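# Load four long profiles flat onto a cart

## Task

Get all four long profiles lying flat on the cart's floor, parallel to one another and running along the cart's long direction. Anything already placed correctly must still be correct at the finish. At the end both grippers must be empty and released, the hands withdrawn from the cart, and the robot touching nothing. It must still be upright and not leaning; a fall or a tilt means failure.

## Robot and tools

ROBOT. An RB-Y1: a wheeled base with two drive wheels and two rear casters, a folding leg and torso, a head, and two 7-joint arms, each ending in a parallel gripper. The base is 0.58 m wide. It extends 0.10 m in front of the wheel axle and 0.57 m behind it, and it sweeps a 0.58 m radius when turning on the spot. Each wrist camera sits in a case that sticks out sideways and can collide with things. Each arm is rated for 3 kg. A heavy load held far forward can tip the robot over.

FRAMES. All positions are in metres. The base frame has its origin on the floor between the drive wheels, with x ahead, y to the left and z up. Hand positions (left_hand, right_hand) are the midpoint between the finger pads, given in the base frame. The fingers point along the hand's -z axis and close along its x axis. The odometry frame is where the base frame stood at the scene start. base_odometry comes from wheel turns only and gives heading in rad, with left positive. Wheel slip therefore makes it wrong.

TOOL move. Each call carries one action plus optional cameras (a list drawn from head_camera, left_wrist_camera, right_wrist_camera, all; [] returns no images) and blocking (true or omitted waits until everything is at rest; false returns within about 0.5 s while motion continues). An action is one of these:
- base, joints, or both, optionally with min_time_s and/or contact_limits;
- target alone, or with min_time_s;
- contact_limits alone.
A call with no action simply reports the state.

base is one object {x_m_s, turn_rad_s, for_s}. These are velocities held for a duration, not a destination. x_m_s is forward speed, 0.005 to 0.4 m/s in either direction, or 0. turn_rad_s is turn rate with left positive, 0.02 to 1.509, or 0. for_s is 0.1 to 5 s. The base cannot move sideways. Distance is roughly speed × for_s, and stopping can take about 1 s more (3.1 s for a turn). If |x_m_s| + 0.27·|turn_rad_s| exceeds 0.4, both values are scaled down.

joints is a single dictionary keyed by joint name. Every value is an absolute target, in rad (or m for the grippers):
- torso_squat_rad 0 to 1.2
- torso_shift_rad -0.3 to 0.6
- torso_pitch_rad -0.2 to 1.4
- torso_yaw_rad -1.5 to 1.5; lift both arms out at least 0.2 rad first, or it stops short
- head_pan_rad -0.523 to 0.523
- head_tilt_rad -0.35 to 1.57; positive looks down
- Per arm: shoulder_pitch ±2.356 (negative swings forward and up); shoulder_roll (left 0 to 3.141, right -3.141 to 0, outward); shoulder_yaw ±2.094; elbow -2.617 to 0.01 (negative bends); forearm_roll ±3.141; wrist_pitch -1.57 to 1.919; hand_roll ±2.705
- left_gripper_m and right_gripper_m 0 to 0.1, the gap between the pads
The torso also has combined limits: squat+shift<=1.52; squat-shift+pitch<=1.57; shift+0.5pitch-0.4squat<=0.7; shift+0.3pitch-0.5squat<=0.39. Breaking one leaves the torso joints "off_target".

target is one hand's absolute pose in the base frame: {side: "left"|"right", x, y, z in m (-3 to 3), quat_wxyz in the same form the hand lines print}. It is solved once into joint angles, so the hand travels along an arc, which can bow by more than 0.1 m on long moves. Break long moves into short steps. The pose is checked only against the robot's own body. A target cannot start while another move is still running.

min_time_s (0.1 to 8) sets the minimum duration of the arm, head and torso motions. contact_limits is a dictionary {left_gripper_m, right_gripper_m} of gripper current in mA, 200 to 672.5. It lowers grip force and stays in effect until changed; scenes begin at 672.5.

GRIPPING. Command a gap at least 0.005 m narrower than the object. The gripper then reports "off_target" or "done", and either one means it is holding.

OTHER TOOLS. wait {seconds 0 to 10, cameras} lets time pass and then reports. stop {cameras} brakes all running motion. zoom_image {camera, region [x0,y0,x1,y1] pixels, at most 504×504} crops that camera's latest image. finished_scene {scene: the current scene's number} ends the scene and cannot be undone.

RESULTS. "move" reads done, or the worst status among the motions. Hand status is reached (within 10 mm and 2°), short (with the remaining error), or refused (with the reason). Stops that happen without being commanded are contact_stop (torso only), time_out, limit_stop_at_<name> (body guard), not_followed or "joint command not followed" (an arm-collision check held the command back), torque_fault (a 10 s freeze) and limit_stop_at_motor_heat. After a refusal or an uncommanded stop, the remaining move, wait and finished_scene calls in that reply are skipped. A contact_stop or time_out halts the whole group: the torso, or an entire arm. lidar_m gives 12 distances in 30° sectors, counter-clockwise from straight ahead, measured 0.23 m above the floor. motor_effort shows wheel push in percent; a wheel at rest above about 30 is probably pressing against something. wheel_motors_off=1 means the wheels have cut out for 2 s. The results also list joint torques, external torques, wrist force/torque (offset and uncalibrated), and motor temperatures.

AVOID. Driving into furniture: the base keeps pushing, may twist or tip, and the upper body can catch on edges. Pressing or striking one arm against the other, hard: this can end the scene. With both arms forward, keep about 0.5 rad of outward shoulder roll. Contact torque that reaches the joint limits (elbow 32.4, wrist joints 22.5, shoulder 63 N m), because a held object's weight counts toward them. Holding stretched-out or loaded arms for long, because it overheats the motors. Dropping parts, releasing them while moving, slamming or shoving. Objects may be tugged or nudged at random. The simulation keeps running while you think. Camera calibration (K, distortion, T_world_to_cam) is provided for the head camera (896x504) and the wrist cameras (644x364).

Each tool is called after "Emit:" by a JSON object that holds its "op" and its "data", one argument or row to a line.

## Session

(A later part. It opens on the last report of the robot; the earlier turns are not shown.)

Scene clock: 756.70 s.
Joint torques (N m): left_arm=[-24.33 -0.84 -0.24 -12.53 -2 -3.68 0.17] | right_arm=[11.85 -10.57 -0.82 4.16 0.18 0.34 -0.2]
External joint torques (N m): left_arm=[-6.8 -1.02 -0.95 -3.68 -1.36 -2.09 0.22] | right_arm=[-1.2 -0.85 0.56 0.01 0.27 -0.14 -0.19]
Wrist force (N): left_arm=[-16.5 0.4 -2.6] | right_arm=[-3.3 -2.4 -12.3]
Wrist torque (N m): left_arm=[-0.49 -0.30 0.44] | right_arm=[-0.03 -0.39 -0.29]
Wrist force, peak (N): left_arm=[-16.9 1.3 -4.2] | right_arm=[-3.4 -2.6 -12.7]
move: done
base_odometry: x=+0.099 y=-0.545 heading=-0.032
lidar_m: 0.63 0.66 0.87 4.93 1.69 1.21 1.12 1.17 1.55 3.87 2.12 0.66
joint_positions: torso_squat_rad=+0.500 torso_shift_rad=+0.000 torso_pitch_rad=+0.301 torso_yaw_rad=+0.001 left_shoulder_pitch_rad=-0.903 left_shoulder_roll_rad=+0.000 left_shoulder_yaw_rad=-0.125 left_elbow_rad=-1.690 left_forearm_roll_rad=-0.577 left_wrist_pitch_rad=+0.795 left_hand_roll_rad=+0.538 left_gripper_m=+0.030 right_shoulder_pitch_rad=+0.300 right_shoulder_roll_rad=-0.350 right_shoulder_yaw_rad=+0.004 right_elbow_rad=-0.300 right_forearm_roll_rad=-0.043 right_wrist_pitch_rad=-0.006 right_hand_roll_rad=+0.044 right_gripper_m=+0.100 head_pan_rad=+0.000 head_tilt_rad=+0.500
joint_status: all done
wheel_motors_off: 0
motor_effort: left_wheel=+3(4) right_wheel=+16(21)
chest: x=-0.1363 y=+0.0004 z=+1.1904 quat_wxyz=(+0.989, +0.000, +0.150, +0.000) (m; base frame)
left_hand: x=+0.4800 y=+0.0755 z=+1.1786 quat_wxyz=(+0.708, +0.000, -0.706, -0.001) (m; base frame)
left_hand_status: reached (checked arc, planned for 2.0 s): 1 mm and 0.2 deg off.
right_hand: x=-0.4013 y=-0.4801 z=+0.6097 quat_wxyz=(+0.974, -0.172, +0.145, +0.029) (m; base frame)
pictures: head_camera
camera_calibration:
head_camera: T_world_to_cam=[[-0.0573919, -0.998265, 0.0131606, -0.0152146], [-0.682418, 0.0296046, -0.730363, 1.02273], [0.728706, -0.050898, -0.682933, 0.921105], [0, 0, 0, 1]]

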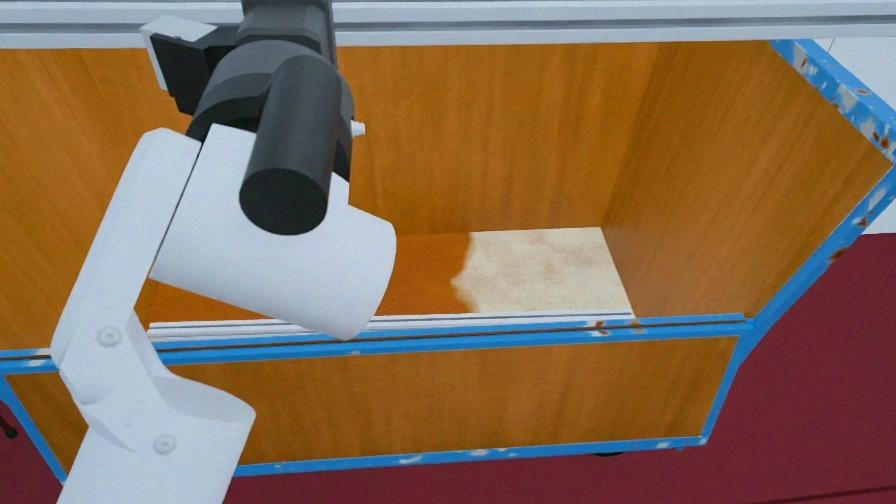

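Emit:
{"op": "move", "data": {
  "base": {"x_m_s":0.2,"for_s":1.93},
  "cameras": []
}}

Emit:
{"op": "move", "data": {
  "joints": {"right_shoulder_roll_rad":-0.6,"torso_shift_rad":0.1,"torso_pitch_rad":0.7,"head_tilt_rad":0.3},
  "cameras": []
}}

Emit:
{"op": "move", "data": {
  "target": {"side":"left","x":0.60,"y":0.065,"z":0.73,"quat_wxyz":[1,-0.01,0,0]},
  "min_time_s": 3
}}

Scene clock: 762.50 s.
Wrist force, peak (N): left_arm=[-17.4 -0.3 -3.6] | right_arm=[-3.4 -2.5 -12.7]
move: done
base_status: done (sent for 1.93 of 1.93 s)
wheel_motors_off: 0
motor_effort: left_wheel=+8(43) right_wheel=-6(50)
pictures: none

Scene clock: 764.67 s.
Wrist force, peak (N): left_arm=[-16.8 0.0 -8.4] | right_arm=[-3.0 -0.8 -12.7]
move: done
joint_status: all done
wheel_motors_off: 0
motor_effort: left_wheel=+11(13) right_wheel=-8(11)
pictures: none

Scene clock: 768.00 s.
Joint torques (N m): left_arm=[-27.3 5.6 -0.16 -10.02 -0.25 -0.79 -0.66] | right_arm=[19.97 -10.98 -1.04 8.33 -0.04 1.29 -0.17]
External joint torques (N m): left_arm=[-5.33 1.18 -0.07 -2.13 -0.29 -0.26 -0.65] | right_arm=[-1.18 -0.05 0.63 0.66 0.15 0.08 -0.14]
Wrist force (N): left_arm=[-4.6 1.3 -17.9] | right_arm=[-0.8 -2.1 -10.9]
Wrist torque (N m): left_arm=[-0.49 -0.24 0.21] | right_arm=[-0.05 -0.27 -0.27]
Wrist force, peak (N): left_arm=[-6.6 0.2 -18.2] | right_arm=[-0.7 -2.0 -11.1]
move: short
base_odometry: x=+0.485 y=-0.557 heading=-0.031
lidar_m: 0.24 0.25 0.33 1.45 2.25 1.61 1.50 1.55 2.09 4.81 0.36 0.25
joint_positions: torso_squat_rad=+0.500 torso_shift_rad=+0.100 torso_pitch_rad=+0.701 torso_yaw_rad=+0.001 left_shoulder_pitch_rad=-1.743 left_shoulder_roll_rad=+0.158 left_shoulder_yaw_rad=+0.196 left_elbow_rad=-0.266 left_forearm_roll_rad=+0.016 left_wrist_pitch_rad=+1.005 left_hand_roll_rad=+0.279 left_gripper_m=+0.030 right_shoulder_pitch_rad=+0.300 right_shoulder_roll_rad=-0.600 right_shoulder_yaw_rad=+0.004 right_elbow_rad=-0.300 right_forearm_roll_rad=-0.043 right_wrist_pitch_rad=-0.006 right_hand_roll_rad=+0.044 right_gripper_m=+0.100 head_pan_rad=+0.000 head_tilt_rad=+0.300
joint_status: all done
wheel_motors_off: 0
motor_effort: left_wheel=+11(12) right_wheel=-10(12)
chest: x=+0.0329 y=+0.0003 z=+1.1283 quat_wxyz=(+0.939, +0.000, +0.343, +0.000) (m; base frame)
left_hand: x=+0.5983 y=+0.0653 z=+0.7295 quat_wxyz=(+0.992, -0.043, -0.116, +0.001) (m; base frame)
left_hand_status: short (checked arc, as near as the solve gets, planned for 3.0 s): 2 mm and 13.8 deg off. The place is met; only the turn is off.
right_hand: x=-0.3774 y=-0.6469 z=+0.7568 quat_wxyz=(+0.897, -0.259, +0.332, +0.137) (m; base frame)
pictures: head_camera, left_wrist_camera, right_wrist_camera
camera_calibration:
head_camera: T_world_to_cam=[[-0.0536559, -0.998271, 0.0239953, -0.0148307], [-0.813959, 0.0298041, -0.580158, 0.937328], [0.578439, -0.05066, -0.814151, 0.869437], [0, 0, 0, 1]]
left_wrist_camera: T_world_to_cam=[[0.964716, 0.0358315, 0.260843, -0.770431], [-0.114119, -0.835898, 0.53689, -0.236836], [0.237275, -0.547714, -0.802315, 0.557893], [0, 0, 0, 1]]
right_wrist_camera: T_world_to_cam=[[-0.753133, -0.0622079, 0.654921, -0.818435], [-0.126575, 0.990621, -0.0514613, 0.66221], [-0.645577, -0.121654, -0.753943, 0.322353], [0, 0, 0, 1]]

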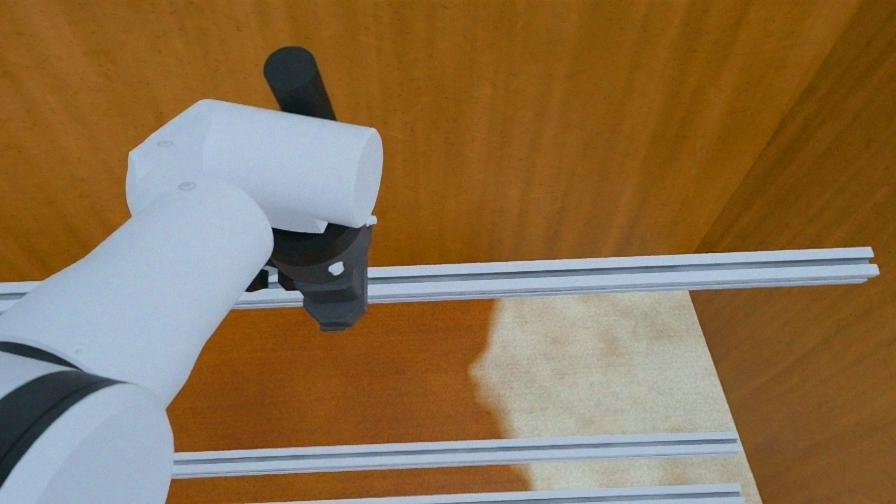

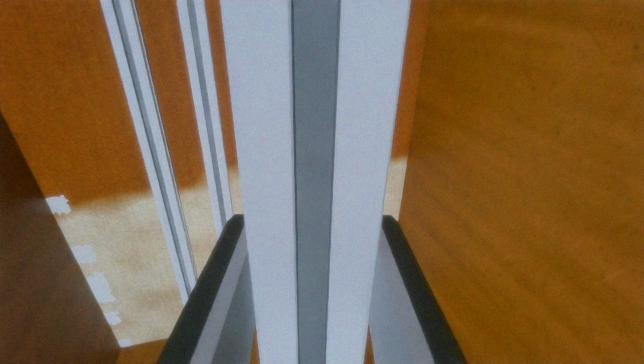

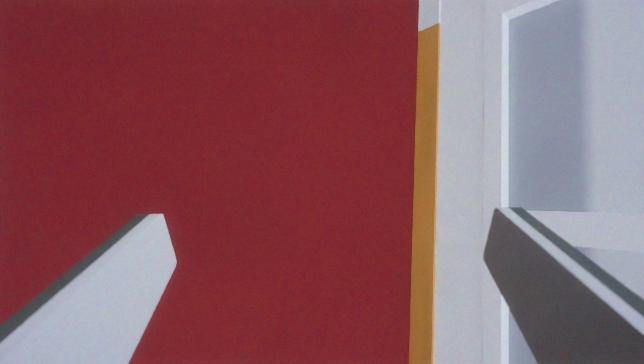

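Emit:
{"op": "move", "data": {
  "joints": {"torso_squat_rad":0.9,"torso_shift_rad":0.25,"torso_pitch_rad":0.75,"head_tilt_rad":0.2},
  "cameras": []
}}

Emit:
{"op": "move", "data": {
  "target": {"side":"left","x":0.60,"y":0.065,"z":0.50,"quat_wxyz":[1,-0.02,0,0]},
  "min_time_s": 2
}}

Scene clock: 774.43 s.
Wrist force, peak (N): left_arm=[-3.8 1.2 -18.6] | right_arm=[-0.8 -2.2 -11.0]
move: done
joint_status: all done
wheel_motors_off: 0
motor_effort: left_wheel=+6(12) right_wheel=-8(9)
pictures: none

Scene clock: 776.77 s.
Joint torques (N m): left_arm=[-27.41 3.73 -1.62 -9.89 -0.09 -0.04 0.5] | right_arm=[21.44 -9.72 -1.45 8.39 0.1 1.35 -0.26]
External joint torques (N m): left_arm=[-6.28 0.05 -1.53 -2.55 -0.17 0.12 0.5] | right_arm=[-0.58 0.58 0.16 0.38 0.3 0.06 -0.22]
Wrist force (N): left_arm=[-1.4 0.3 -18.3] | right_arm=[-0.4 -2.2 -10.3]
Wrist torque (N m): left_arm=[-0.26 -0.24 0.17] | right_arm=[-0.05 -0.24 -0.28]
Wrist force, peak (N): left_arm=[-1.6 0.4 -18.5] | right_arm=[-0.3 -2.4 -10.7]
move: done
base_odometry: x=+0.485 y=-0.557 heading=-0.031
lidar_m: 0.23 0.25 0.35 1.44 2.26 1.61 1.51 1.56 2.07 4.83 0.36 0.25
joint_positions: torso_squat_rad=+0.900 torso_shift_rad=+0.250 torso_pitch_rad=+0.751 torso_yaw_rad=+0.001 left_shoulder_pitch_rad=-1.750 left_shoulder_roll_rad=+0.144 left_shoulder_yaw_rad=+0.194 left_elbow_rad=-0.266 left_forearm_roll_rad=+0.016 left_wrist_pitch_rad=+1.168 left_hand_roll_rad=+0.293 left_gripper_m=+0.030 right_shoulder_pitch_rad=+0.300 right_shoulder_roll_rad=-0.600 right_shoulder_yaw_rad=+0.004 right_elbow_rad=-0.300 right_forearm_roll_rad=-0.043 right_wrist_pitch_rad=-0.006 right_hand_roll_rad=+0.044 right_gripper_m=+0.100 head_pan_rad=+0.000 head_tilt_rad=+0.200
joint_status: all done
wheel_motors_off: 0
motor_effort: left_wheel=+6(7) right_wheel=-9(10)
chest: x=+0.0908 y=+0.0003 z=+0.9284 quat_wxyz=(+0.930, +0.000, +0.367, +0.000) (m; base frame)
left_hand: x=+0.5986 y=+0.0656 z=+0.4994 quat_wxyz=(+1.000, -0.024, -0.013, +0.001) (m; base frame)
left_hand_status: reached (checked arc, as near as the solve gets, planned for 2.0 s): 2 mm and 1.6 deg off.
right_hand: x=-0.3375 y=-0.6469 z=+0.5778 quat_wxyz=(+0.888, -0.255, +0.354, +0.143) (m; base frame)
pictures: head_camera, left_wrist_camera, right_wrist_camera
camera_calibration:
head_camera: T_world_to_cam=[[-0.0547716, -0.998274, 0.0211892, -0.00316088], [-0.783999, 0.0298542, -0.620043, 0.904632], [0.618341, -0.0505731, -0.784281, 0.621811], [0, 0, 0, 1]]
left_wrist_camera: T_world_to_cam=[[0.997905, 0.0242403, 0.0599783, -0.629549], [-0.0103313, -0.855528, 0.517653, -0.164273], [0.0638612, -0.517188, -0.853486, 0.5008], [0, 0, 0, 1]]
right_wrist_camera: T_world_to_cam=[[-0.719478, -0.0622393, 0.691721, -0.681115], [-0.128976, 0.990625, -0.0450179, 0.653507], [-0.682434, -0.121605, -0.720761, 0.181568], [0, 0, 0, 1]]

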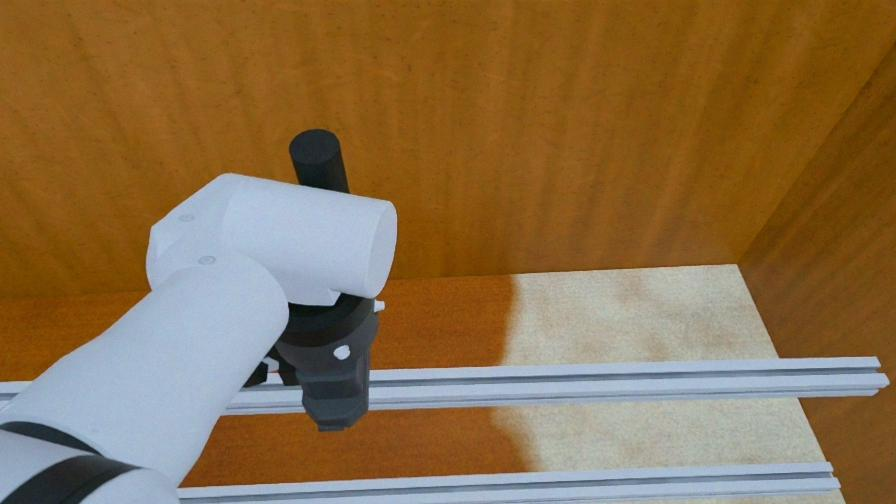

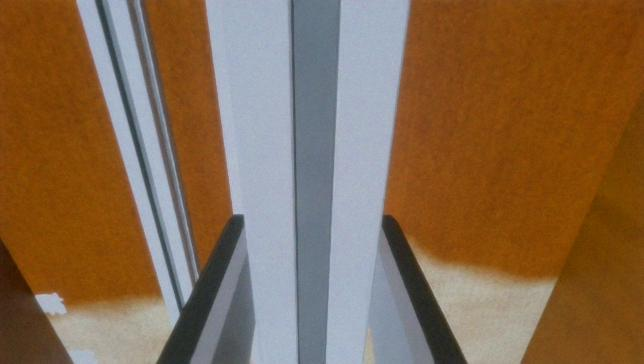

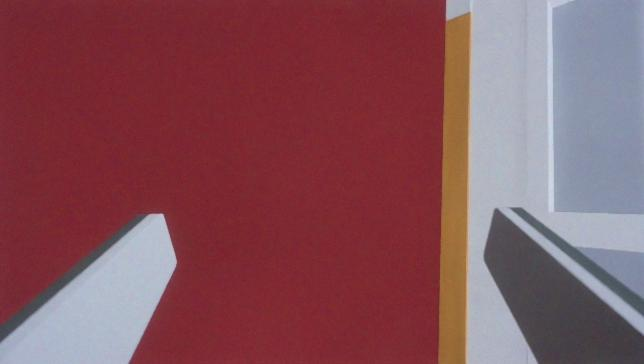

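Emit:
{"op": "move", "data": {
  "joints": {"torso_squat_rad":1.05,"torso_shift_rad":0.35,"torso_pitch_rad":0.82,"head_tilt_rad":0.15},
  "cameras": ["head_camera","left_wrist_camera"]
}}

Scene clock: 785.77 s.
Joint torques (N m): left_arm=[-25.49 1.83 -1.45 -8.99 -0.29 0.21 0.59] | right_arm=[21.77 -8.68 -0.85 8.85 -0.22 1.46 -0.27]
External joint torques (N m): left_arm=[-5.26 -1.12 -1.32 -2.07 -0.41 0.25 0.59] | right_arm=[-1.38 0.71 0.67 0.41 -0.02 0.07 -0.23]
Wrist force (N): left_arm=[-0.5 0.6 -17.8] | right_arm=[-0.3 -2.4 -10.1]
Wrist torque (N m): left_arm=[-0.39 -0.23 0.19] | right_arm=[-0.08 -0.25 -0.27]
Wrist force, peak (N): left_arm=[-0.4 0.8 -19.6] | right_arm=[-0.3 -2.3 -10.7]
move: done
base_odometry: x=+0.485 y=-0.557 heading=-0.031
lidar_m: 0.24 0.25 0.35 1.45 2.25 1.61 1.51 1.56 2.08 4.82 0.35 0.25
joint_positions: torso_squat_rad=+1.050 torso_shift_rad=+0.350 torso_pitch_rad=+0.821 torso_yaw_rad=+0.001 left_shoulder_pitch_rad=-1.750 left_shoulder_roll_rad=+0.144 left_shoulder_yaw_rad=+0.194 left_elbow_rad=-0.266 left_forearm_roll_rad=+0.016 left_wrist_pitch_rad=+1.168 left_hand_roll_rad=+0.293 left_gripper_m=+0.030 right_shoulder_pitch_rad=+0.300 right_shoulder_roll_rad=-0.600 right_shoulder_yaw_rad=+0.004 right_elbow_rad=-0.300 right_forearm_roll_rad=-0.043 right_wrist_pitch_rad=-0.006 right_hand_roll_rad=+0.044 right_gripper_m=+0.100 head_pan_rad=+0.000 head_tilt_rad=+0.150
joint_status: all done
wheel_motors_off: 0
motor_effort: left_wheel=+5(7) right_wheel=-7(8)
chest: x=+0.1179 y=+0.0003 z=+0.8187 quat_wxyz=(+0.917, +0.000, +0.399, +0.000) (m; base frame)
left_hand: x=+0.5946 y=+0.0655 z=+0.3554 quat_wxyz=(+0.999, -0.024, +0.021, +0.001) (m; base frame)
right_hand: x=-0.3339 y=-0.6469 z=+0.4989 quat_wxyz=(+0.875, -0.250, +0.385, +0.152) (m; base frame)
pictures: head_camera, left_wrist_camera
camera_calibration:
head_camera: T_world_to_cam=[[-0.0543396, -0.998275, 0.0222298, 0.000251174], [-0.796231, 0.029886, -0.604254, 0.846492], [0.602547, -0.0505349, -0.796482, 0.520818], [0, 0, 0, 1]]
left_wrist_camera: T_world_to_cam=[[0.999662, 0.0241345, -0.0096183, -0.593183], [0.0256297, -0.85547, 0.517217, -0.11107], [0.00425459, -0.517289, -0.8558, 0.414316], [0, 0, 0, 1]]

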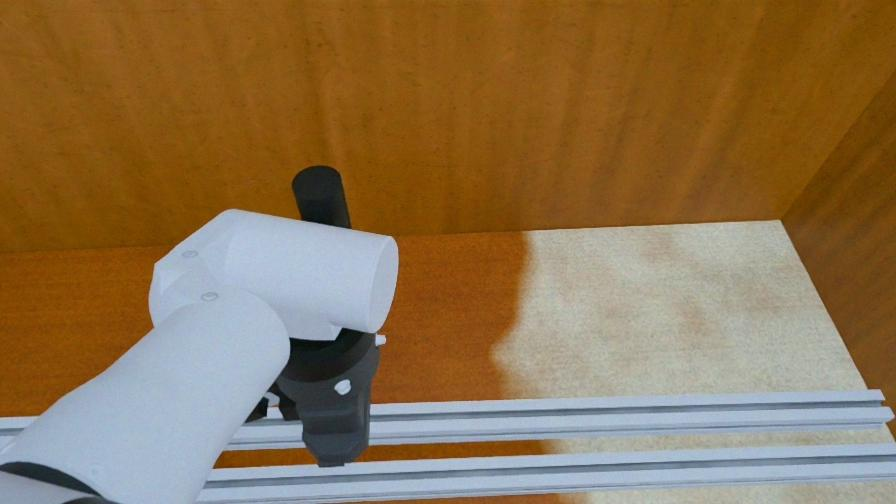

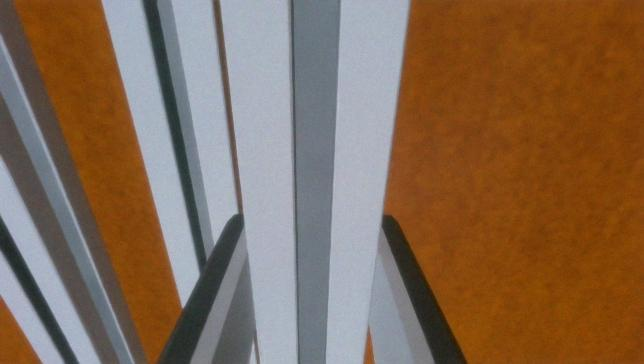

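Emit:
{"op": "move", "data": {
  "target": {"side":"left","x":0.614,"y":0.06,"z":0.335,"quat_wxyz":[1,-0.02,0,0]},
  "min_time_s": 1.5,
  "cameras": ["head_camera","left_wrist_camera"]
}}

Scene clock: 795.33 s.
Joint torques (N m): left_arm=[-23.62 1.7 -1.78 -9.02 -0.45 -0.49 0.45] | right_arm=[21.76 -9.06 -1.36 8.76 0.03 1.46 -0.32]
External joint torques (N m): left_arm=[-3.84 -0.88 -1.63 -2.06 -0.52 -0.19 0.46] | right_arm=[-1.39 0.34 0.16 0.31 0.23 0.08 -0.28]
Wrist force (N): left_arm=[-2.7 1.0 -18.0] | right_arm=[-0.5 -2.5 -10.3]
Wrist torque (N m): left_arm=[-0.33 -0.27 0.21] | right_arm=[-0.06 -0.28 -0.26]
Wrist force, peak (N): left_arm=[-0.5 0.5 -18.7] | right_arm=[-0.2 -2.4 -10.5]
move: short
base_odometry: x=+0.485 y=-0.557 heading=-0.031
lidar_m: 0.23 0.24 0.35 1.45 2.25 1.60 1.51 1.55 2.07 4.82 0.36 0.25
joint_positions: torso_squat_rad=+1.050 torso_shift_rad=+0.350 torso_pitch_rad=+0.821 torso_yaw_rad=+0.001 left_shoulder_pitch_rad=-1.701 left_shoulder_roll_rad=+0.130 left_shoulder_yaw_rad=+0.174 left_elbow_rad=-0.266 left_forearm_roll_rad=-0.002 left_wrist_pitch_rad=+0.973 left_hand_roll_rad=+0.306 left_gripper_m=+0.030 right_shoulder_pitch_rad=+0.300 right_shoulder_roll_rad=-0.600 right_shoulder_yaw_rad=+0.004 right_elbow_rad=-0.300 right_forearm_roll_rad=-0.043 right_wrist_pitch_rad=-0.006 right_hand_roll_rad=+0.044 right_gripper_m=+0.100 head_pan_rad=+0.000 head_tilt_rad=+0.150
joint_status: all done
wheel_motors_off: 0
motor_effort: left_wheel=+5(5) right_wheel=-6(7)
chest: x=+0.1179 y=+0.0003 z=+0.8186 quat_wxyz=(+0.917, +0.000, +0.399, +0.000) (m; base frame)
left_hand: x=+0.6127 y=+0.0606 z=+0.3349 quat_wxyz=(+0.998, -0.036, -0.051, +0.001) (m; base frame)
left_hand_status: short (checked arc, as near as the solve gets, planned for 1.5 s): 1 mm and 6.1 deg off. The place is met; only the turn is off.
right_hand: x=-0.3339 y=-0.6469 z=+0.4989 quat_wxyz=(+0.875, -0.250, +0.385, +0.152) (m; base frame)
pictures: head_camera, left_wrist_camera
camera_calibration:
head_camera: T_world_to_cam=[[-0.0543395, -0.998275, 0.0222297, 0.000251239], [-0.796231, 0.029886, -0.604254, 0.846492], [0.602547, -0.0505348, -0.796482, 0.520818], [0, 0, 0, 1]]
left_wrist_camera: T_world_to_cam=[[0.990546, 0.0294774, 0.13398, -0.654152], [-0.0474207, -0.842863, 0.536034, -0.067446], [0.128728, -0.53732, -0.833497, 0.311692], [0, 0, 0, 1]]

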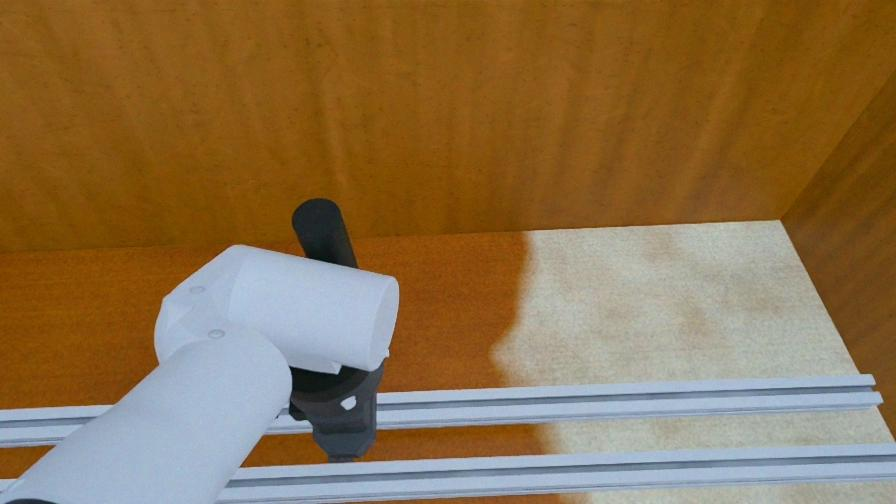

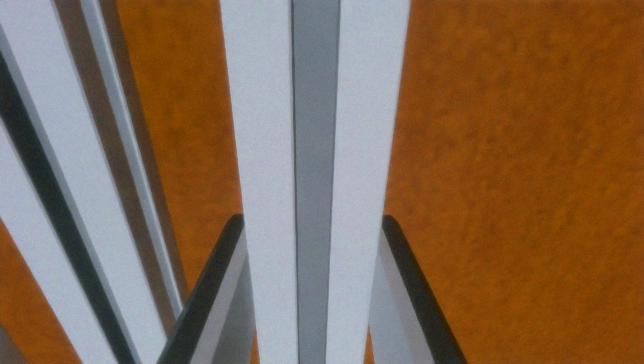

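Emit:
{"op": "move", "data": {
  "joints": {"torso_squat_rad":1.06,"torso_shift_rad":0.38,"torso_pitch_rad":0.85},
  "cameras": []
}}

Emit:
{"op": "move", "data": {
  "target": {"side":"left","x":0.612,"y":0.06,"z":0.313,"quat_wxyz":[1,-0.02,0,0]},
  "min_time_s": 1.5,
  "cameras": ["left_wrist_camera"]
}}

Scene clock: 802.20 s.
Wrist force, peak (N): left_arm=[-16.8 3.5 48.9] | right_arm=[0.0 -2.5 -10.5]
move: done
joint_status: all done
wheel_motors_off: 0
motor_effort: left_wheel=+12(13) right_wheel=-4(11)
pictures: none

Scene clock: 804.03 s.
Joint torques (N m): left_arm=[-25.24 1.4 -2.06 -7.85 -0.81 0.27 0.47] | right_arm=[22.53 -8.88 -0.94 9.13 -0.05 1.53 -0.36]
External joint torques (N m): left_arm=[-5.7 -0.92 -1.9 -1.04 -0.89 0.47 0.47] | right_arm=[-1.05 0.1 0.54 0.51 0.16 0.1 -0.32]
Wrist force (N): left_arm=[-1.4 1.0 -16.4] | right_arm=[-0.2 -2.7 -9.7]
Wrist torque (N m): left_arm=[-0.71 -0.30 0.29] | right_arm=[-0.08 -0.25 -0.27]
Wrist force, peak (N): left_arm=[-15.6 3.3 42.5] | right_arm=[0.0 -2.7 -10.3]
move: short
base_odometry: x=+0.485 y=-0.557 heading=-0.031
lidar_m: 0.23 0.25 0.34 1.44 2.25 1.60 1.51 1.56 2.07 4.82 0.35 0.25
joint_positions: torso_squat_rad=+1.060 torso_shift_rad=+0.380 torso_pitch_rad=+0.850 torso_yaw_rad=+0.001 left_shoulder_pitch_rad=-1.719 left_shoulder_roll_rad=+0.130 left_shoulder_yaw_rad=+0.170 left_elbow_rad=-0.267 left_forearm_roll_rad=-0.007 left_wrist_pitch_rad=+1.020 left_hand_roll_rad=+0.316 left_gripper_m=+0.031 right_shoulder_pitch_rad=+0.300 right_shoulder_roll_rad=-0.600 right_shoulder_yaw_rad=+0.004 right_elbow_rad=-0.300 right_forearm_roll_rad=-0.043 right_wrist_pitch_rad=-0.006 right_hand_roll_rad=+0.044 right_gripper_m=+0.100 head_pan_rad=+0.000 head_tilt_rad=+0.150
joint_status: all done
wheel_motors_off: 0
motor_effort: left_wheel=+8(12) right_wheel=-3(7)
chest: x=+0.1314 y=+0.0003 z=+0.8025 quat_wxyz=(+0.911, +0.000, +0.412, +0.000) (m; base frame)
left_hand: x=+0.6104 y=+0.0606 z=+0.3113 quat_wxyz=(+0.999, -0.028, -0.023, +0.001) (m; base frame)
left_hand_status: short (checked arc, as near as the solve gets, planned for 1.5 s): 2 mm and 2.8 deg off. The place is met; only the turn is off.
right_hand: x=-0.3296 y=-0.6468 z=+0.4961 quat_wxyz=(+0.870, -0.248, +0.398, +0.156) (m; base frame)
pictures: left_wrist_camera
camera_calibration:
left_wrist_camera: T_world_to_cam=[[0.996477, 0.0257585, 0.0798148, -0.635247], [-0.019996, -0.851255, 0.524371, -0.0675111], [0.0814498, -0.52412, -0.847741, 0.324743], [0, 0, 0, 1]]

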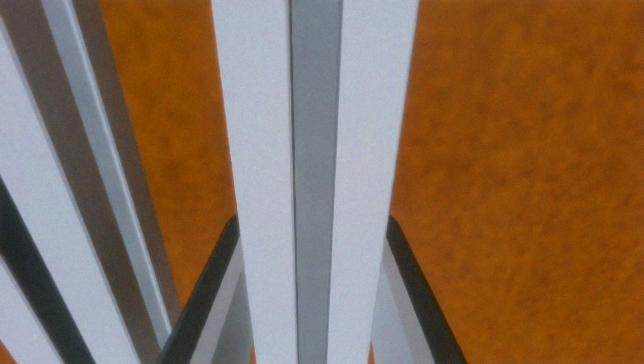

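Emit:
{"op": "move", "data": {
  "target": {"side":"left","x":0.612,"y":0.06,"z":0.308,"quat_wxyz":[1,-0.02,0,0]},
  "min_time_s": 1,
  "cameras": ["left_wrist_camera"]
}}

Scene clock: 808.97 s.
Joint torques (N m): left_arm=[-17.73 1.5 -1.52 -8.01 -0.94 -3.83 0.46] | right_arm=[22.71 -9.14 -1.46 9.11 -0.07 1.58 -0.25]
External joint torques (N m): left_arm=[1.75 -0.78 -1.36 -1.21 -1.02 -3.61 0.46] | right_arm=[-0.87 -0.14 0.01 0.49 0.14 0.15 -0.21]
Wrist force (N): left_arm=[-13.2 3.3 12.7] | right_arm=[-0.2 -2.5 -10.0]
Wrist torque (N m): left_arm=[-0.40 0.57 0.23] | right_arm=[-0.09 -0.25 -0.27]
Wrist force, peak (N): left_arm=[-12.7 3.2 14.5] | right_arm=[0.1 -2.5 -10.6]
move: short
base_odometry: x=+0.485 y=-0.557 heading=-0.031
lidar_m: 0.23 0.25 0.34 1.45 2.24 1.60 1.51 1.56 2.07 4.84 0.34 0.25
joint_positions: torso_squat_rad=+1.060 torso_shift_rad=+0.380 torso_pitch_rad=+0.850 torso_yaw_rad=+0.001 left_shoulder_pitch_rad=-1.712 left_shoulder_roll_rad=+0.128 left_shoulder_yaw_rad=+0.169 left_elbow_rad=-0.267 left_forearm_roll_rad=-0.008 left_wrist_pitch_rad=+1.000 left_hand_roll_rad=+0.316 left_gripper_m=+0.030 right_shoulder_pitch_rad=+0.300 right_shoulder_roll_rad=-0.600 right_shoulder_yaw_rad=+0.004 right_elbow_rad=-0.300 right_forearm_roll_rad=-0.043 right_wrist_pitch_rad=-0.006 right_hand_roll_rad=+0.044 right_gripper_m=+0.100 head_pan_rad=+0.000 head_tilt_rad=+0.150
joint_status: all done
wheel_motors_off: 0
motor_effort: left_wheel=+8(8) right_wheel=-2(7)
chest: x=+0.1313 y=+0.0003 z=+0.8026 quat_wxyz=(+0.911, +0.000, +0.412, +0.000) (m; base frame)
left_hand: x=+0.6114 y=+0.0603 z=+0.3089 quat_wxyz=(+0.999, -0.030, -0.030, +0.001) (m; base frame)
left_hand_status: short (checked arc, as near as the solve gets, planned for 1.0 s): 1 mm and 3.6 deg off. The place is met; only the turn is off.
right_hand: x=-0.3296 y=-0.6468 z=+0.4960 quat_wxyz=(+0.870, -0.248, +0.398, +0.156) (m; base frame)
pictures: left_wrist_camera
camera_calibration:
left_wrist_camera: T_world_to_cam=[[0.995315, 0.0261424, 0.09308, -0.639445], [-0.0269766, -0.849418, 0.527031, -0.0631774], [0.0928417, -0.527073, -0.844733, 0.314786], [0, 0, 0, 1]]

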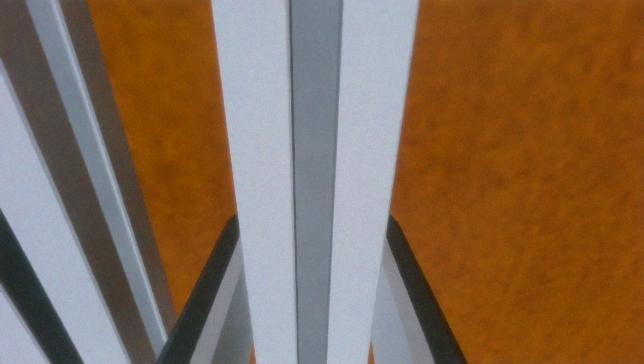

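In contact (~30 N). Release.

Emit:
{"op": "move", "data": {
  "joints": {"left_gripper_m":0.055},
  "cameras": ["left_wrist_camera"]
}}

Emit:
{"op": "move", "data": {
  "target": {"side":"left","x":0.605,"y":0.06,"z":0.37,"quat_wxyz":[1,-0.02,0.02,0]},
  "min_time_s": 1,
  "cameras": ["head_camera","left_wrist_camera"]
}}

Emit:
{"op": "move", "data": {
  "joints": {"torso_squat_rad":0.6,"torso_shift_rad":0.1,"torso_pitch_rad":0.5,"head_tilt_rad":0.5},
  "cameras": ["head_camera"]
}}

Scene clock: 815.03 s.
Wrist force, peak (N): left_arm=[-12.4 3.4 14.4] | right_arm=[-0.2 -2.4 -10.5]
move: done
joint_status: all done
wheel_motors_off: 0
motor_effort: left_wheel=+4(8) right_wheel=-3(7)
pictures: left_wrist_camera
camera_calibration:
left_wrist_camera: T_world_to_cam=[[0.995277, 0.0261837, 0.0934729, -0.639545], [-0.0271571, -0.849376, 0.52709, -0.0628631], [0.0931947, -0.527139, -0.844653, 0.314271], [0, 0, 0, 1]]

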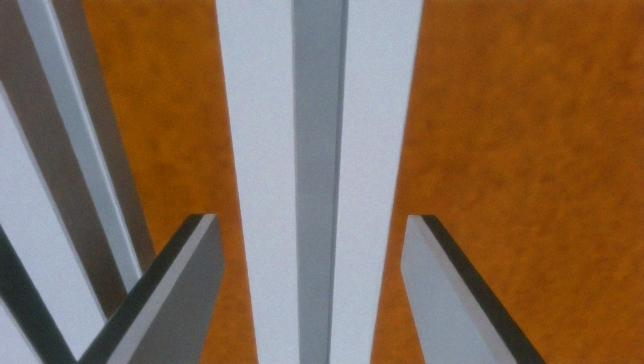

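Scene clock: 816.37 s.
Wrist force, peak (N): left_arm=[6.2 0.1 -12.5] | right_arm=[0.0 -2.7 -10.3]
move: done
joint_status: all done
wheel_motors_off: 0
motor_effort: left_wheel=+4(5) right_wheel=-4(7)
left_hand_status: reached (checked arc, planned for 1.0 s): 1 mm and 0.7 deg off.
pictures: head_camera, left_wrist_camera
camera_calibration:
head_camera: T_world_to_cam=[[-0.0535992, -0.99828, 0.0237378, 0.0000342687], [-0.813641, 0.0298797, -0.580599, 0.830798], [0.578891, -0.0504337, -0.813844, 0.516864], [0, 0, 0, 1]]
left_wrist_camera: T_world_to_cam=[[0.999602, 0.0219584, -0.017738, -0.599551], [0.027922, -0.861407, 0.507147, -0.12088], [-0.00414347, -0.50744, -0.861677, 0.431213], [0, 0, 0, 1]]

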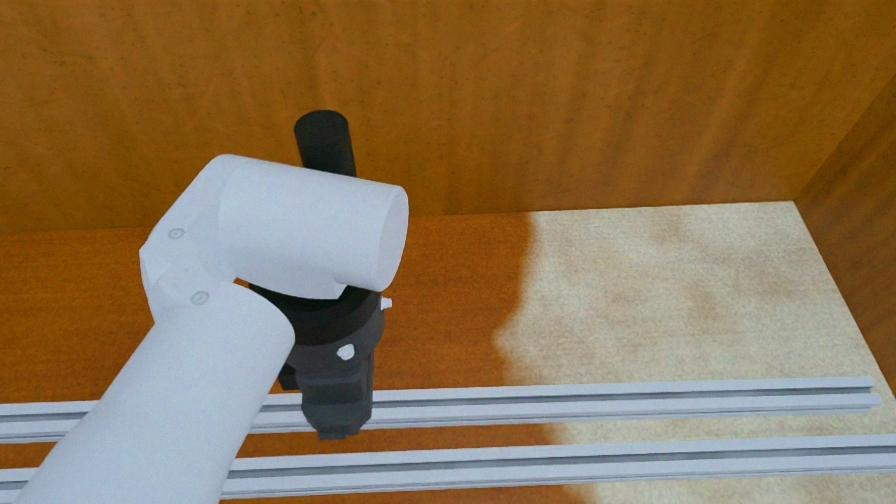

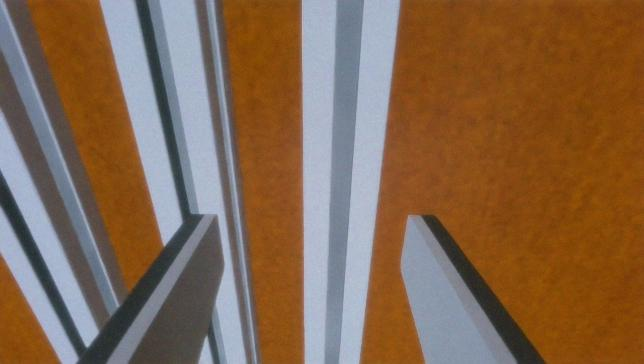

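Scene clock: 819.07 s.
Joint torques (N m): left_arm=[-22.74 3.43 -1.22 -8.81 -0.4 -0.56 -0.2] | right_arm=[15.77 -13.13 -1.5 6.26 0.08 0.96 -0.36]
External joint torques (N m): left_arm=[0.09 -1.55 -1.28 0.02 -0.31 0.06 -0.18] | right_arm=[-1.38 0.01 0.39 0.13 0.23 0.06 -0.33]
Wrist force (N): left_arm=[-3.1 0.4 -8.3] | right_arm=[-1.5 -1.7 -11.2]
Wrist torque (N m): left_arm=[-0.29 -0.30 0.21] | right_arm=[-0.09 -0.26 -0.27]
Wrist force, peak (N): left_arm=[-1.3 0.4 -9.6] | right_arm=[-1.7 -1.7 -11.6]
move: done
base_odometry: x=+0.485 y=-0.557 heading=-0.031
lidar_m: 0.24 0.24 0.35 1.44 2.26 1.61 1.51 1.55 2.07 4.84 0.36 0.25
joint_positions: torso_squat_rad=+0.600 torso_shift_rad=+0.100 torso_pitch_rad=+0.500 torso_yaw_rad=+0.001 left_shoulder_pitch_rad=-1.601 left_shoulder_roll_rad=+0.099 left_shoulder_yaw_rad=+0.163 left_elbow_rad=-0.746 left_forearm_roll_rad=-0.017 left_wrist_pitch_rad=+1.481 left_hand_roll_rad=+0.309 left_gripper_m=+0.055 right_shoulder_pitch_rad=+0.300 right_shoulder_roll_rad=-0.600 right_shoulder_yaw_rad=+0.004 right_elbow_rad=-0.300 right_forearm_roll_rad=-0.043 right_wrist_pitch_rad=-0.006 right_hand_roll_rad=+0.044 right_gripper_m=+0.100 head_pan_rad=+0.000 head_tilt_rad=+0.500
joint_status: all done
wheel_motors_off: 0
motor_effort: left_wheel=+5(6) right_wheel=-4(7)
chest: x=-0.0220 y=+0.0003 z=+1.1269 quat_wxyz=(+0.969, +0.000, +0.247, +0.000) (m; base frame)
left_hand: x=+0.5705 y=+0.0604 z=+0.8833 quat_wxyz=(+0.989, -0.018, -0.149, -0.003) (m; base frame)
right_hand: x=-0.3500 y=-0.6468 z=+0.6810 quat_wxyz=(+0.926, -0.271, +0.240, +0.110) (m; base frame)
pictures: head_camera
camera_calibration:
head_camera: T_world_to_cam=[[-0.0536181, -0.99827, 0.0241088, -0.0201583], [-0.813628, 0.0296783, -0.580628, 0.882758], [0.578908, -0.0507477, -0.813812, 0.938618], [0, 0, 0, 1]]

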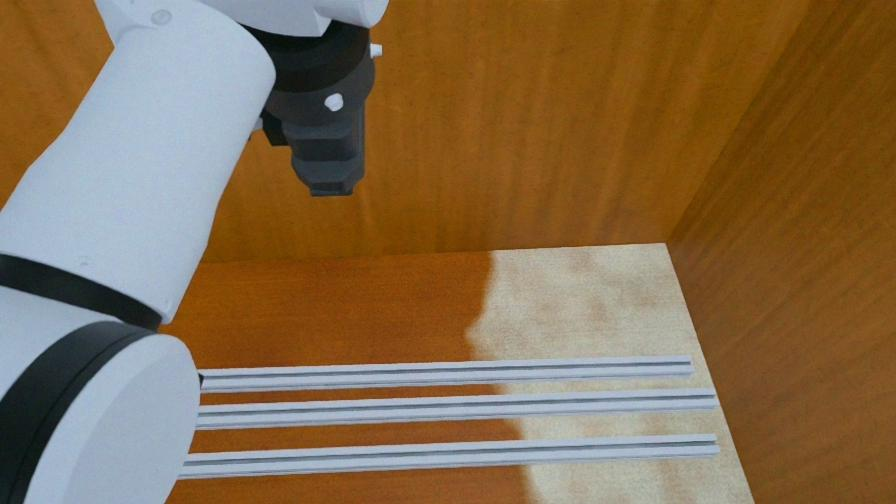

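Emit:
{"op": "move", "data": {
  "base": {"x_m_s":-0.3,"for_s":1.28},
  "cameras": []
}}

Emit:
{"op": "move", "data": {
  "base": {"turn_rad_s":-0.5,"for_s":2.33},
  "joints": {"left_shoulder_pitch_rad":-0.272,"left_shoulder_roll_rad":0.793,"left_shoulder_yaw_rad":0.249,"left_elbow_rad":-1.883,"left_forearm_roll_rad":-0.009,"left_wrist_pitch_rad":0.047,"left_hand_roll_rad":-0.791,"right_shoulder_roll_rad":-0.35,"torso_pitch_rad":0.3,"torso_shift_rad":0},
  "cameras": []
}}

Emit:
{"op": "move", "data": {
  "base": {"x_m_s":-0.3,"for_s":2.5},
  "cameras": []
}}

Emit:
{"op": "move", "data": {
  "base": {"turn_rad_s":0.5,"for_s":2.9},
  "joints": {"head_pan_rad":0.4},
  "cameras": []
}}

Emit:
{"op": "move", "data": {
  "base": {"x_m_s":0.2,"for_s":2.45},
  "cameras": []
}}

Emit:
{"op": "move", "data": {
  "joints": {"torso_squat_rad":1.085,"torso_shift_rad":0.25,"torso_pitch_rad":0.7,"head_tilt_rad":0},
  "cameras": []
}}

Emit:
{"op": "move", "data": {
  "target": {"side":"left","x":0.54,"y":0.437,"z":0.55,"quat_wxyz":[0.451,0.416,-0.536,-0.580]},
  "min_time_s": 2,
  "cameras": ["left_wrist_camera"]
}}

Scene clock: 834.23 s.
Wrist force, peak (N): left_arm=[-2.7 0.2 -8.9] | right_arm=[-2.1 -1.7 -11.5]
move: done
base_status: done (sent for 1.27 of 1.27 s)
wheel_motors_off: 0
motor_effort: left_wheel=-2(21) right_wheel=+4(33)
pictures: none

Scene clock: 837.90 s.
Wrist force, peak (N): left_arm=[-5.6 -0.3 -8.6] | right_arm=[-3.4 -2.5 -12.9]
move: done
base_status: done (sent for 2.33 of 2.33 s)
joint_status: all done
wheel_motors_off: 0
motor_effort: left_wheel=+15(50) right_wheel=+4(36)
pictures: none

Scene clock: 841.77 s.
Wrist force, peak (N): left_arm=[-0.5 -6.0 -1.3] | right_arm=[-3.2 -2.4 -13.0]
move: done
base_status: done (sent for 2.5 of 2.5 s)
wheel_motors_off: 0
motor_effort: left_wheel=-12(41) right_wheel=+17(40)
pictures: none

Scene clock: 846.00 s.
Wrist force, peak (N): left_arm=[-0.3 -6.0 -0.8] | right_arm=[-2.8 -2.5 -13.1]
move: done
base_status: done (sent for 2.9 of 2.9 s)
joint_status: all done
wheel_motors_off: 0
motor_effort: left_wheel=+3(40) right_wheel=+18(50)
pictures: none

Scene clock: 849.50 s.
Wrist force, peak (N): left_arm=[-0.5 -6.1 -1.2] | right_arm=[-2.9 -2.5 -13.0]
move: done
base_status: done (sent for 2.47 of 2.47 s)
wheel_motors_off: 0
motor_effort: left_wheel=+10(45) right_wheel=-8(50)
pictures: none

Scene clock: 852.10 s.
Wrist force, peak (N): left_arm=[-1.0 -6.9 -2.9] | right_arm=[-3.2 -2.3 -12.8]
move: done
joint_status: all done
wheel_motors_off: 0
motor_effort: left_wheel=+10(14) right_wheel=-9(11)
pictures: none

Scene clock: 854.43 s.
Joint torques (N m): left_arm=[-5.42 15.91 5.46 -4.95 0.68 -1.42 0.54] | right_arm=[20.39 -8.91 -0.9 7.89 0.04 1.28 -0.29]
External joint torques (N m): left_arm=[-0.89 1.16 -1.92 0.19 -0.17 -0.12 0.53] | right_arm=[-1.59 -1.21 0.37 0.38 0.21 0.1 -0.25]
Wrist force (N): left_arm=[-0.7 -5.9 -3.6] | right_arm=[-1.0 -3.0 -11.5]
Wrist torque (N m): left_arm=[0.05 -0.21 0.22] | right_arm=[0.03 -0.31 -0.27]
Wrist force, peak (N): left_arm=[-1.2 -6.2 -4.0] | right_arm=[-1.1 -2.8 -11.8]
move: done
base_odometry: x=+0.310 y=+0.276 heading=+0.251
lidar_m: 0.67 0.77 1.20 2.79 1.57 1.36 1.35 1.54 2.62 0.87 0.51 0.45
joint_positions: torso_squat_rad=+1.085 torso_shift_rad=+0.250 torso_pitch_rad=+0.700 torso_yaw_rad=+0.001 left_shoulder_pitch_rad=-0.432 left_shoulder_roll_rad=+0.870 left_shoulder_yaw_rad=+0.084 left_elbow_rad=-1.188 left_forearm_roll_rad=-0.009 left_wrist_pitch_rad=-0.596 left_hand_roll_rad=-0.774 left_gripper_m=+0.055 right_shoulder_pitch_rad=+0.300 right_shoulder_roll_rad=-0.350 right_shoulder_yaw_rad=+0.004 right_elbow_rad=-0.300 right_forearm_roll_rad=-0.043 right_wrist_pitch_rad=-0.006 right_hand_roll_rad=+0.044 right_gripper_m=+0.100 head_pan_rad=+0.400 head_tilt_rad=+0.000
joint_status: all done
wheel_motors_off: 0
motor_effort: left_wheel=+10(11) right_wheel=-9(12)
chest: x=+0.0523 y=+0.0003 z=+0.8338 quat_wxyz=(+0.939, +0.000, +0.343, +0.000) (m; base frame)
left_hand: x=+0.5397 y=+0.4369 z=+0.5500 quat_wxyz=(+0.452, +0.416, -0.535, -0.580) (m; base frame)
left_hand_status: reached (checked arc, planned for 2.0 s): 0 mm and 0.2 deg off.
right_hand: x=-0.4178 y=-0.4800 z=+0.4019 quat_wxyz=(+0.926, -0.162, +0.335, +0.062) (m; base frame)
pictures: left_wrist_camera
camera_calibration:
left_wrist_camera: T_world_to_cam=[[-0.276044, -0.960833, 0.0244722, 0.554671], [-0.530339, 0.131031, -0.837599, 0.721627], [0.801586, -0.244193, -0.545738, 0.0530687], [0, 0, 0, 1]]

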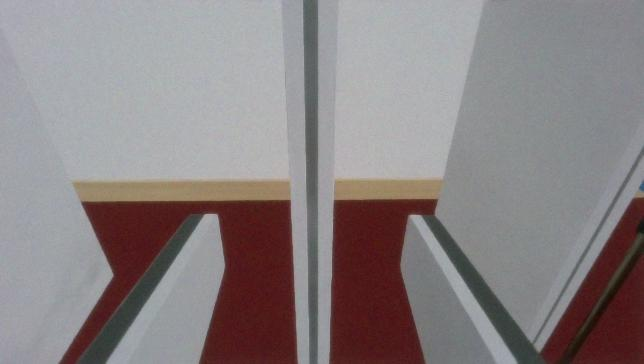

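Emit:
{"op": "move", "data": {
  "target": {"side":"left","x":0.63,"y":0.414,"z":0.55,"quat_wxyz":[0.451,0.416,-0.536,-0.580]},
  "min_time_s": 1.5,
  "cameras": ["left_wrist_camera"]
}}

Emit:
{"op": "move", "data": {
  "target": {"side":"left","x":0.671,"y":0.4035,"z":0.55,"quat_wxyz":[0.451,0.416,-0.536,-0.580]},
  "min_time_s": 1.5,
  "cameras": ["left_wrist_camera"]
}}

Emit:
{"op": "move", "data": {
  "joints": {"left_gripper_m":0.012},
  "cameras": ["left_wrist_camera"]
}}

Scene clock: 860.77 s.
Wrist force, peak (N): left_arm=[-1.2 -6.2 -3.7] | right_arm=[-1.2 -2.9 -11.7]
move: done
joint_status: all done
wheel_motors_off: 0
motor_effort: left_wheel=+10(11) right_wheel=-9(12)
left_hand_status: reached (checked arc, planned for 1.5 s): 0 mm and 0.1 deg off.
pictures: left_wrist_camera
camera_calibration:
left_wrist_camera: T_world_to_cam=[[-0.277531, -0.960411, 0.0242194, 0.558548], [-0.528927, 0.131702, -0.838386, 0.771705], [0.802005, -0.245488, -0.544539, -0.0251589], [0, 0, 0, 1]]

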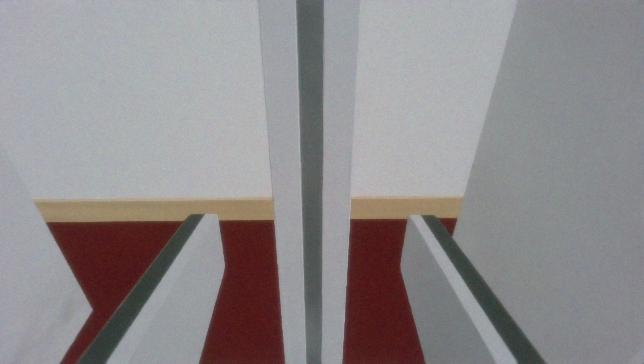

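Scene clock: 862.60 s.
Wrist force, peak (N): left_arm=[-0.7 -6.5 -3.5] | right_arm=[-1.1 -3.0 -11.7]
move: done
joint_status: all done
wheel_motors_off: 0
motor_effort: left_wheel=+10(11) right_wheel=-9(11)
left_hand_status: reached (checked arc, planned for 1.5 s): 1 mm and 0.4 deg off.
pictures: left_wrist_camera
camera_calibration:
left_wrist_camera: T_world_to_cam=[[-0.273259, -0.961634, 0.0242926, 0.55706], [-0.532921, 0.130315, -0.83607, 0.796788], [0.800827, -0.241409, -0.548085, -0.0591751], [0, 0, 0, 1]]

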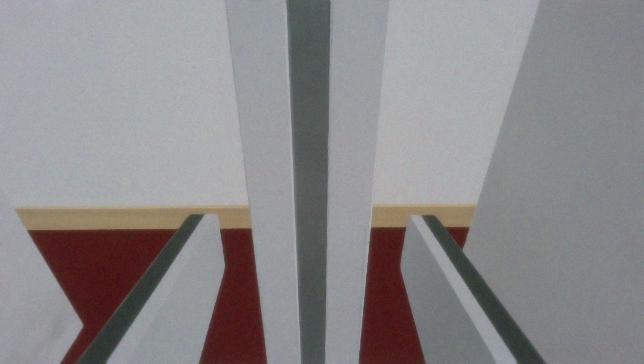

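Scene clock: 863.57 s.
Joint torques (N m): left_arm=[-13.76 14.33 2.66 -4.81 0.73 -1.21 0.24] | right_arm=[20.68 -9.27 -1.42 7.91 0.09 1.33 -0.3]
External joint torques (N m): left_arm=[-0.72 -1.15 -1.64 0.39 -0.25 0.02 0.23] | right_arm=[-1.3 -1.56 -0.14 0.4 0.26 0.15 -0.26]
Wrist force (N): left_arm=[-0.1 -6.1 -3.2] | right_arm=[-1.1 -2.8 -11.7]
Wrist torque (N m): left_arm=[0.05 -0.23 0.54] | right_arm=[0.01 -0.31 -0.27]
Wrist force, peak (N): left_arm=[-1.3 -6.1 -3.9] | right_arm=[-1.0 -3.1 -11.7]
move: off_target
base_odometry: x=+0.310 y=+0.276 heading=+0.251
lidar_m: 0.67 0.78 1.21 2.80 1.59 1.36 1.36 1.54 2.63 0.87 0.50 0.46
joint_positions: torso_squat_rad=+1.085 torso_shift_rad=+0.250 torso_pitch_rad=+0.700 torso_yaw_rad=+0.001 left_shoulder_pitch_rad=-1.077 left_shoulder_roll_rad=+0.817 left_shoulder_yaw_rad=-0.144 left_elbow_rad=-0.520 left_forearm_roll_rad=-0.133 left_wrist_pitch_rad=-0.696 left_hand_roll_rad=-0.719 left_gripper_m=+0.030 right_shoulder_pitch_rad=+0.300 right_shoulder_roll_rad=-0.350 right_shoulder_yaw_rad=+0.004 right_elbow_rad=-0.300 right_forearm_roll_rad=-0.043 right_wrist_pitch_rad=-0.006 right_hand_roll_rad=+0.044 right_gripper_m=+0.100 head_pan_rad=+0.400 head_tilt_rad=+0.000
joint_status: left_gripper_m off_target (ended at +0.030, target +0.012)
wheel_motors_off: 0
motor_effort: left_wheel=+10(11) right_wheel=-10(11)
chest: x=+0.0523 y=+0.0003 z=+0.8338 quat_wxyz=(+0.939, +0.000, +0.343, +0.000) (m; base frame)
left_hand: x=+0.6705 y=+0.4033 z=+0.5503 quat_wxyz=(+0.454, +0.416, -0.533, -0.580) (m; base frame)
right_hand: x=-0.4178 y=-0.4800 z=+0.4019 quat_wxyz=(+0.926, -0.162, +0.335, +0.062) (m; base frame)
pictures: left_wrist_camera
camera_calibration:
left_wrist_camera: T_world_to_cam=[[-0.273315, -0.961614, 0.0244268, 0.556975], [-0.532917, 0.13023, -0.836086, 0.796828], [0.800811, -0.241532, -0.548055, -0.0591482], [0, 0, 0, 1]]

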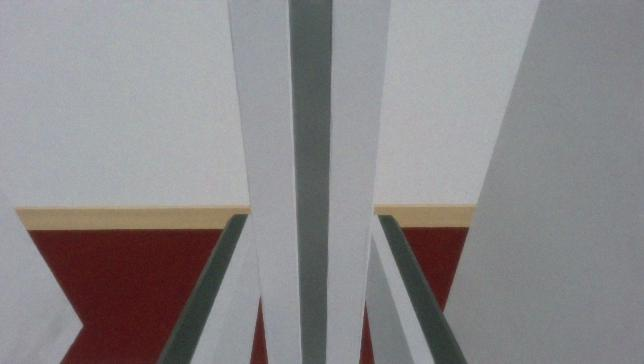

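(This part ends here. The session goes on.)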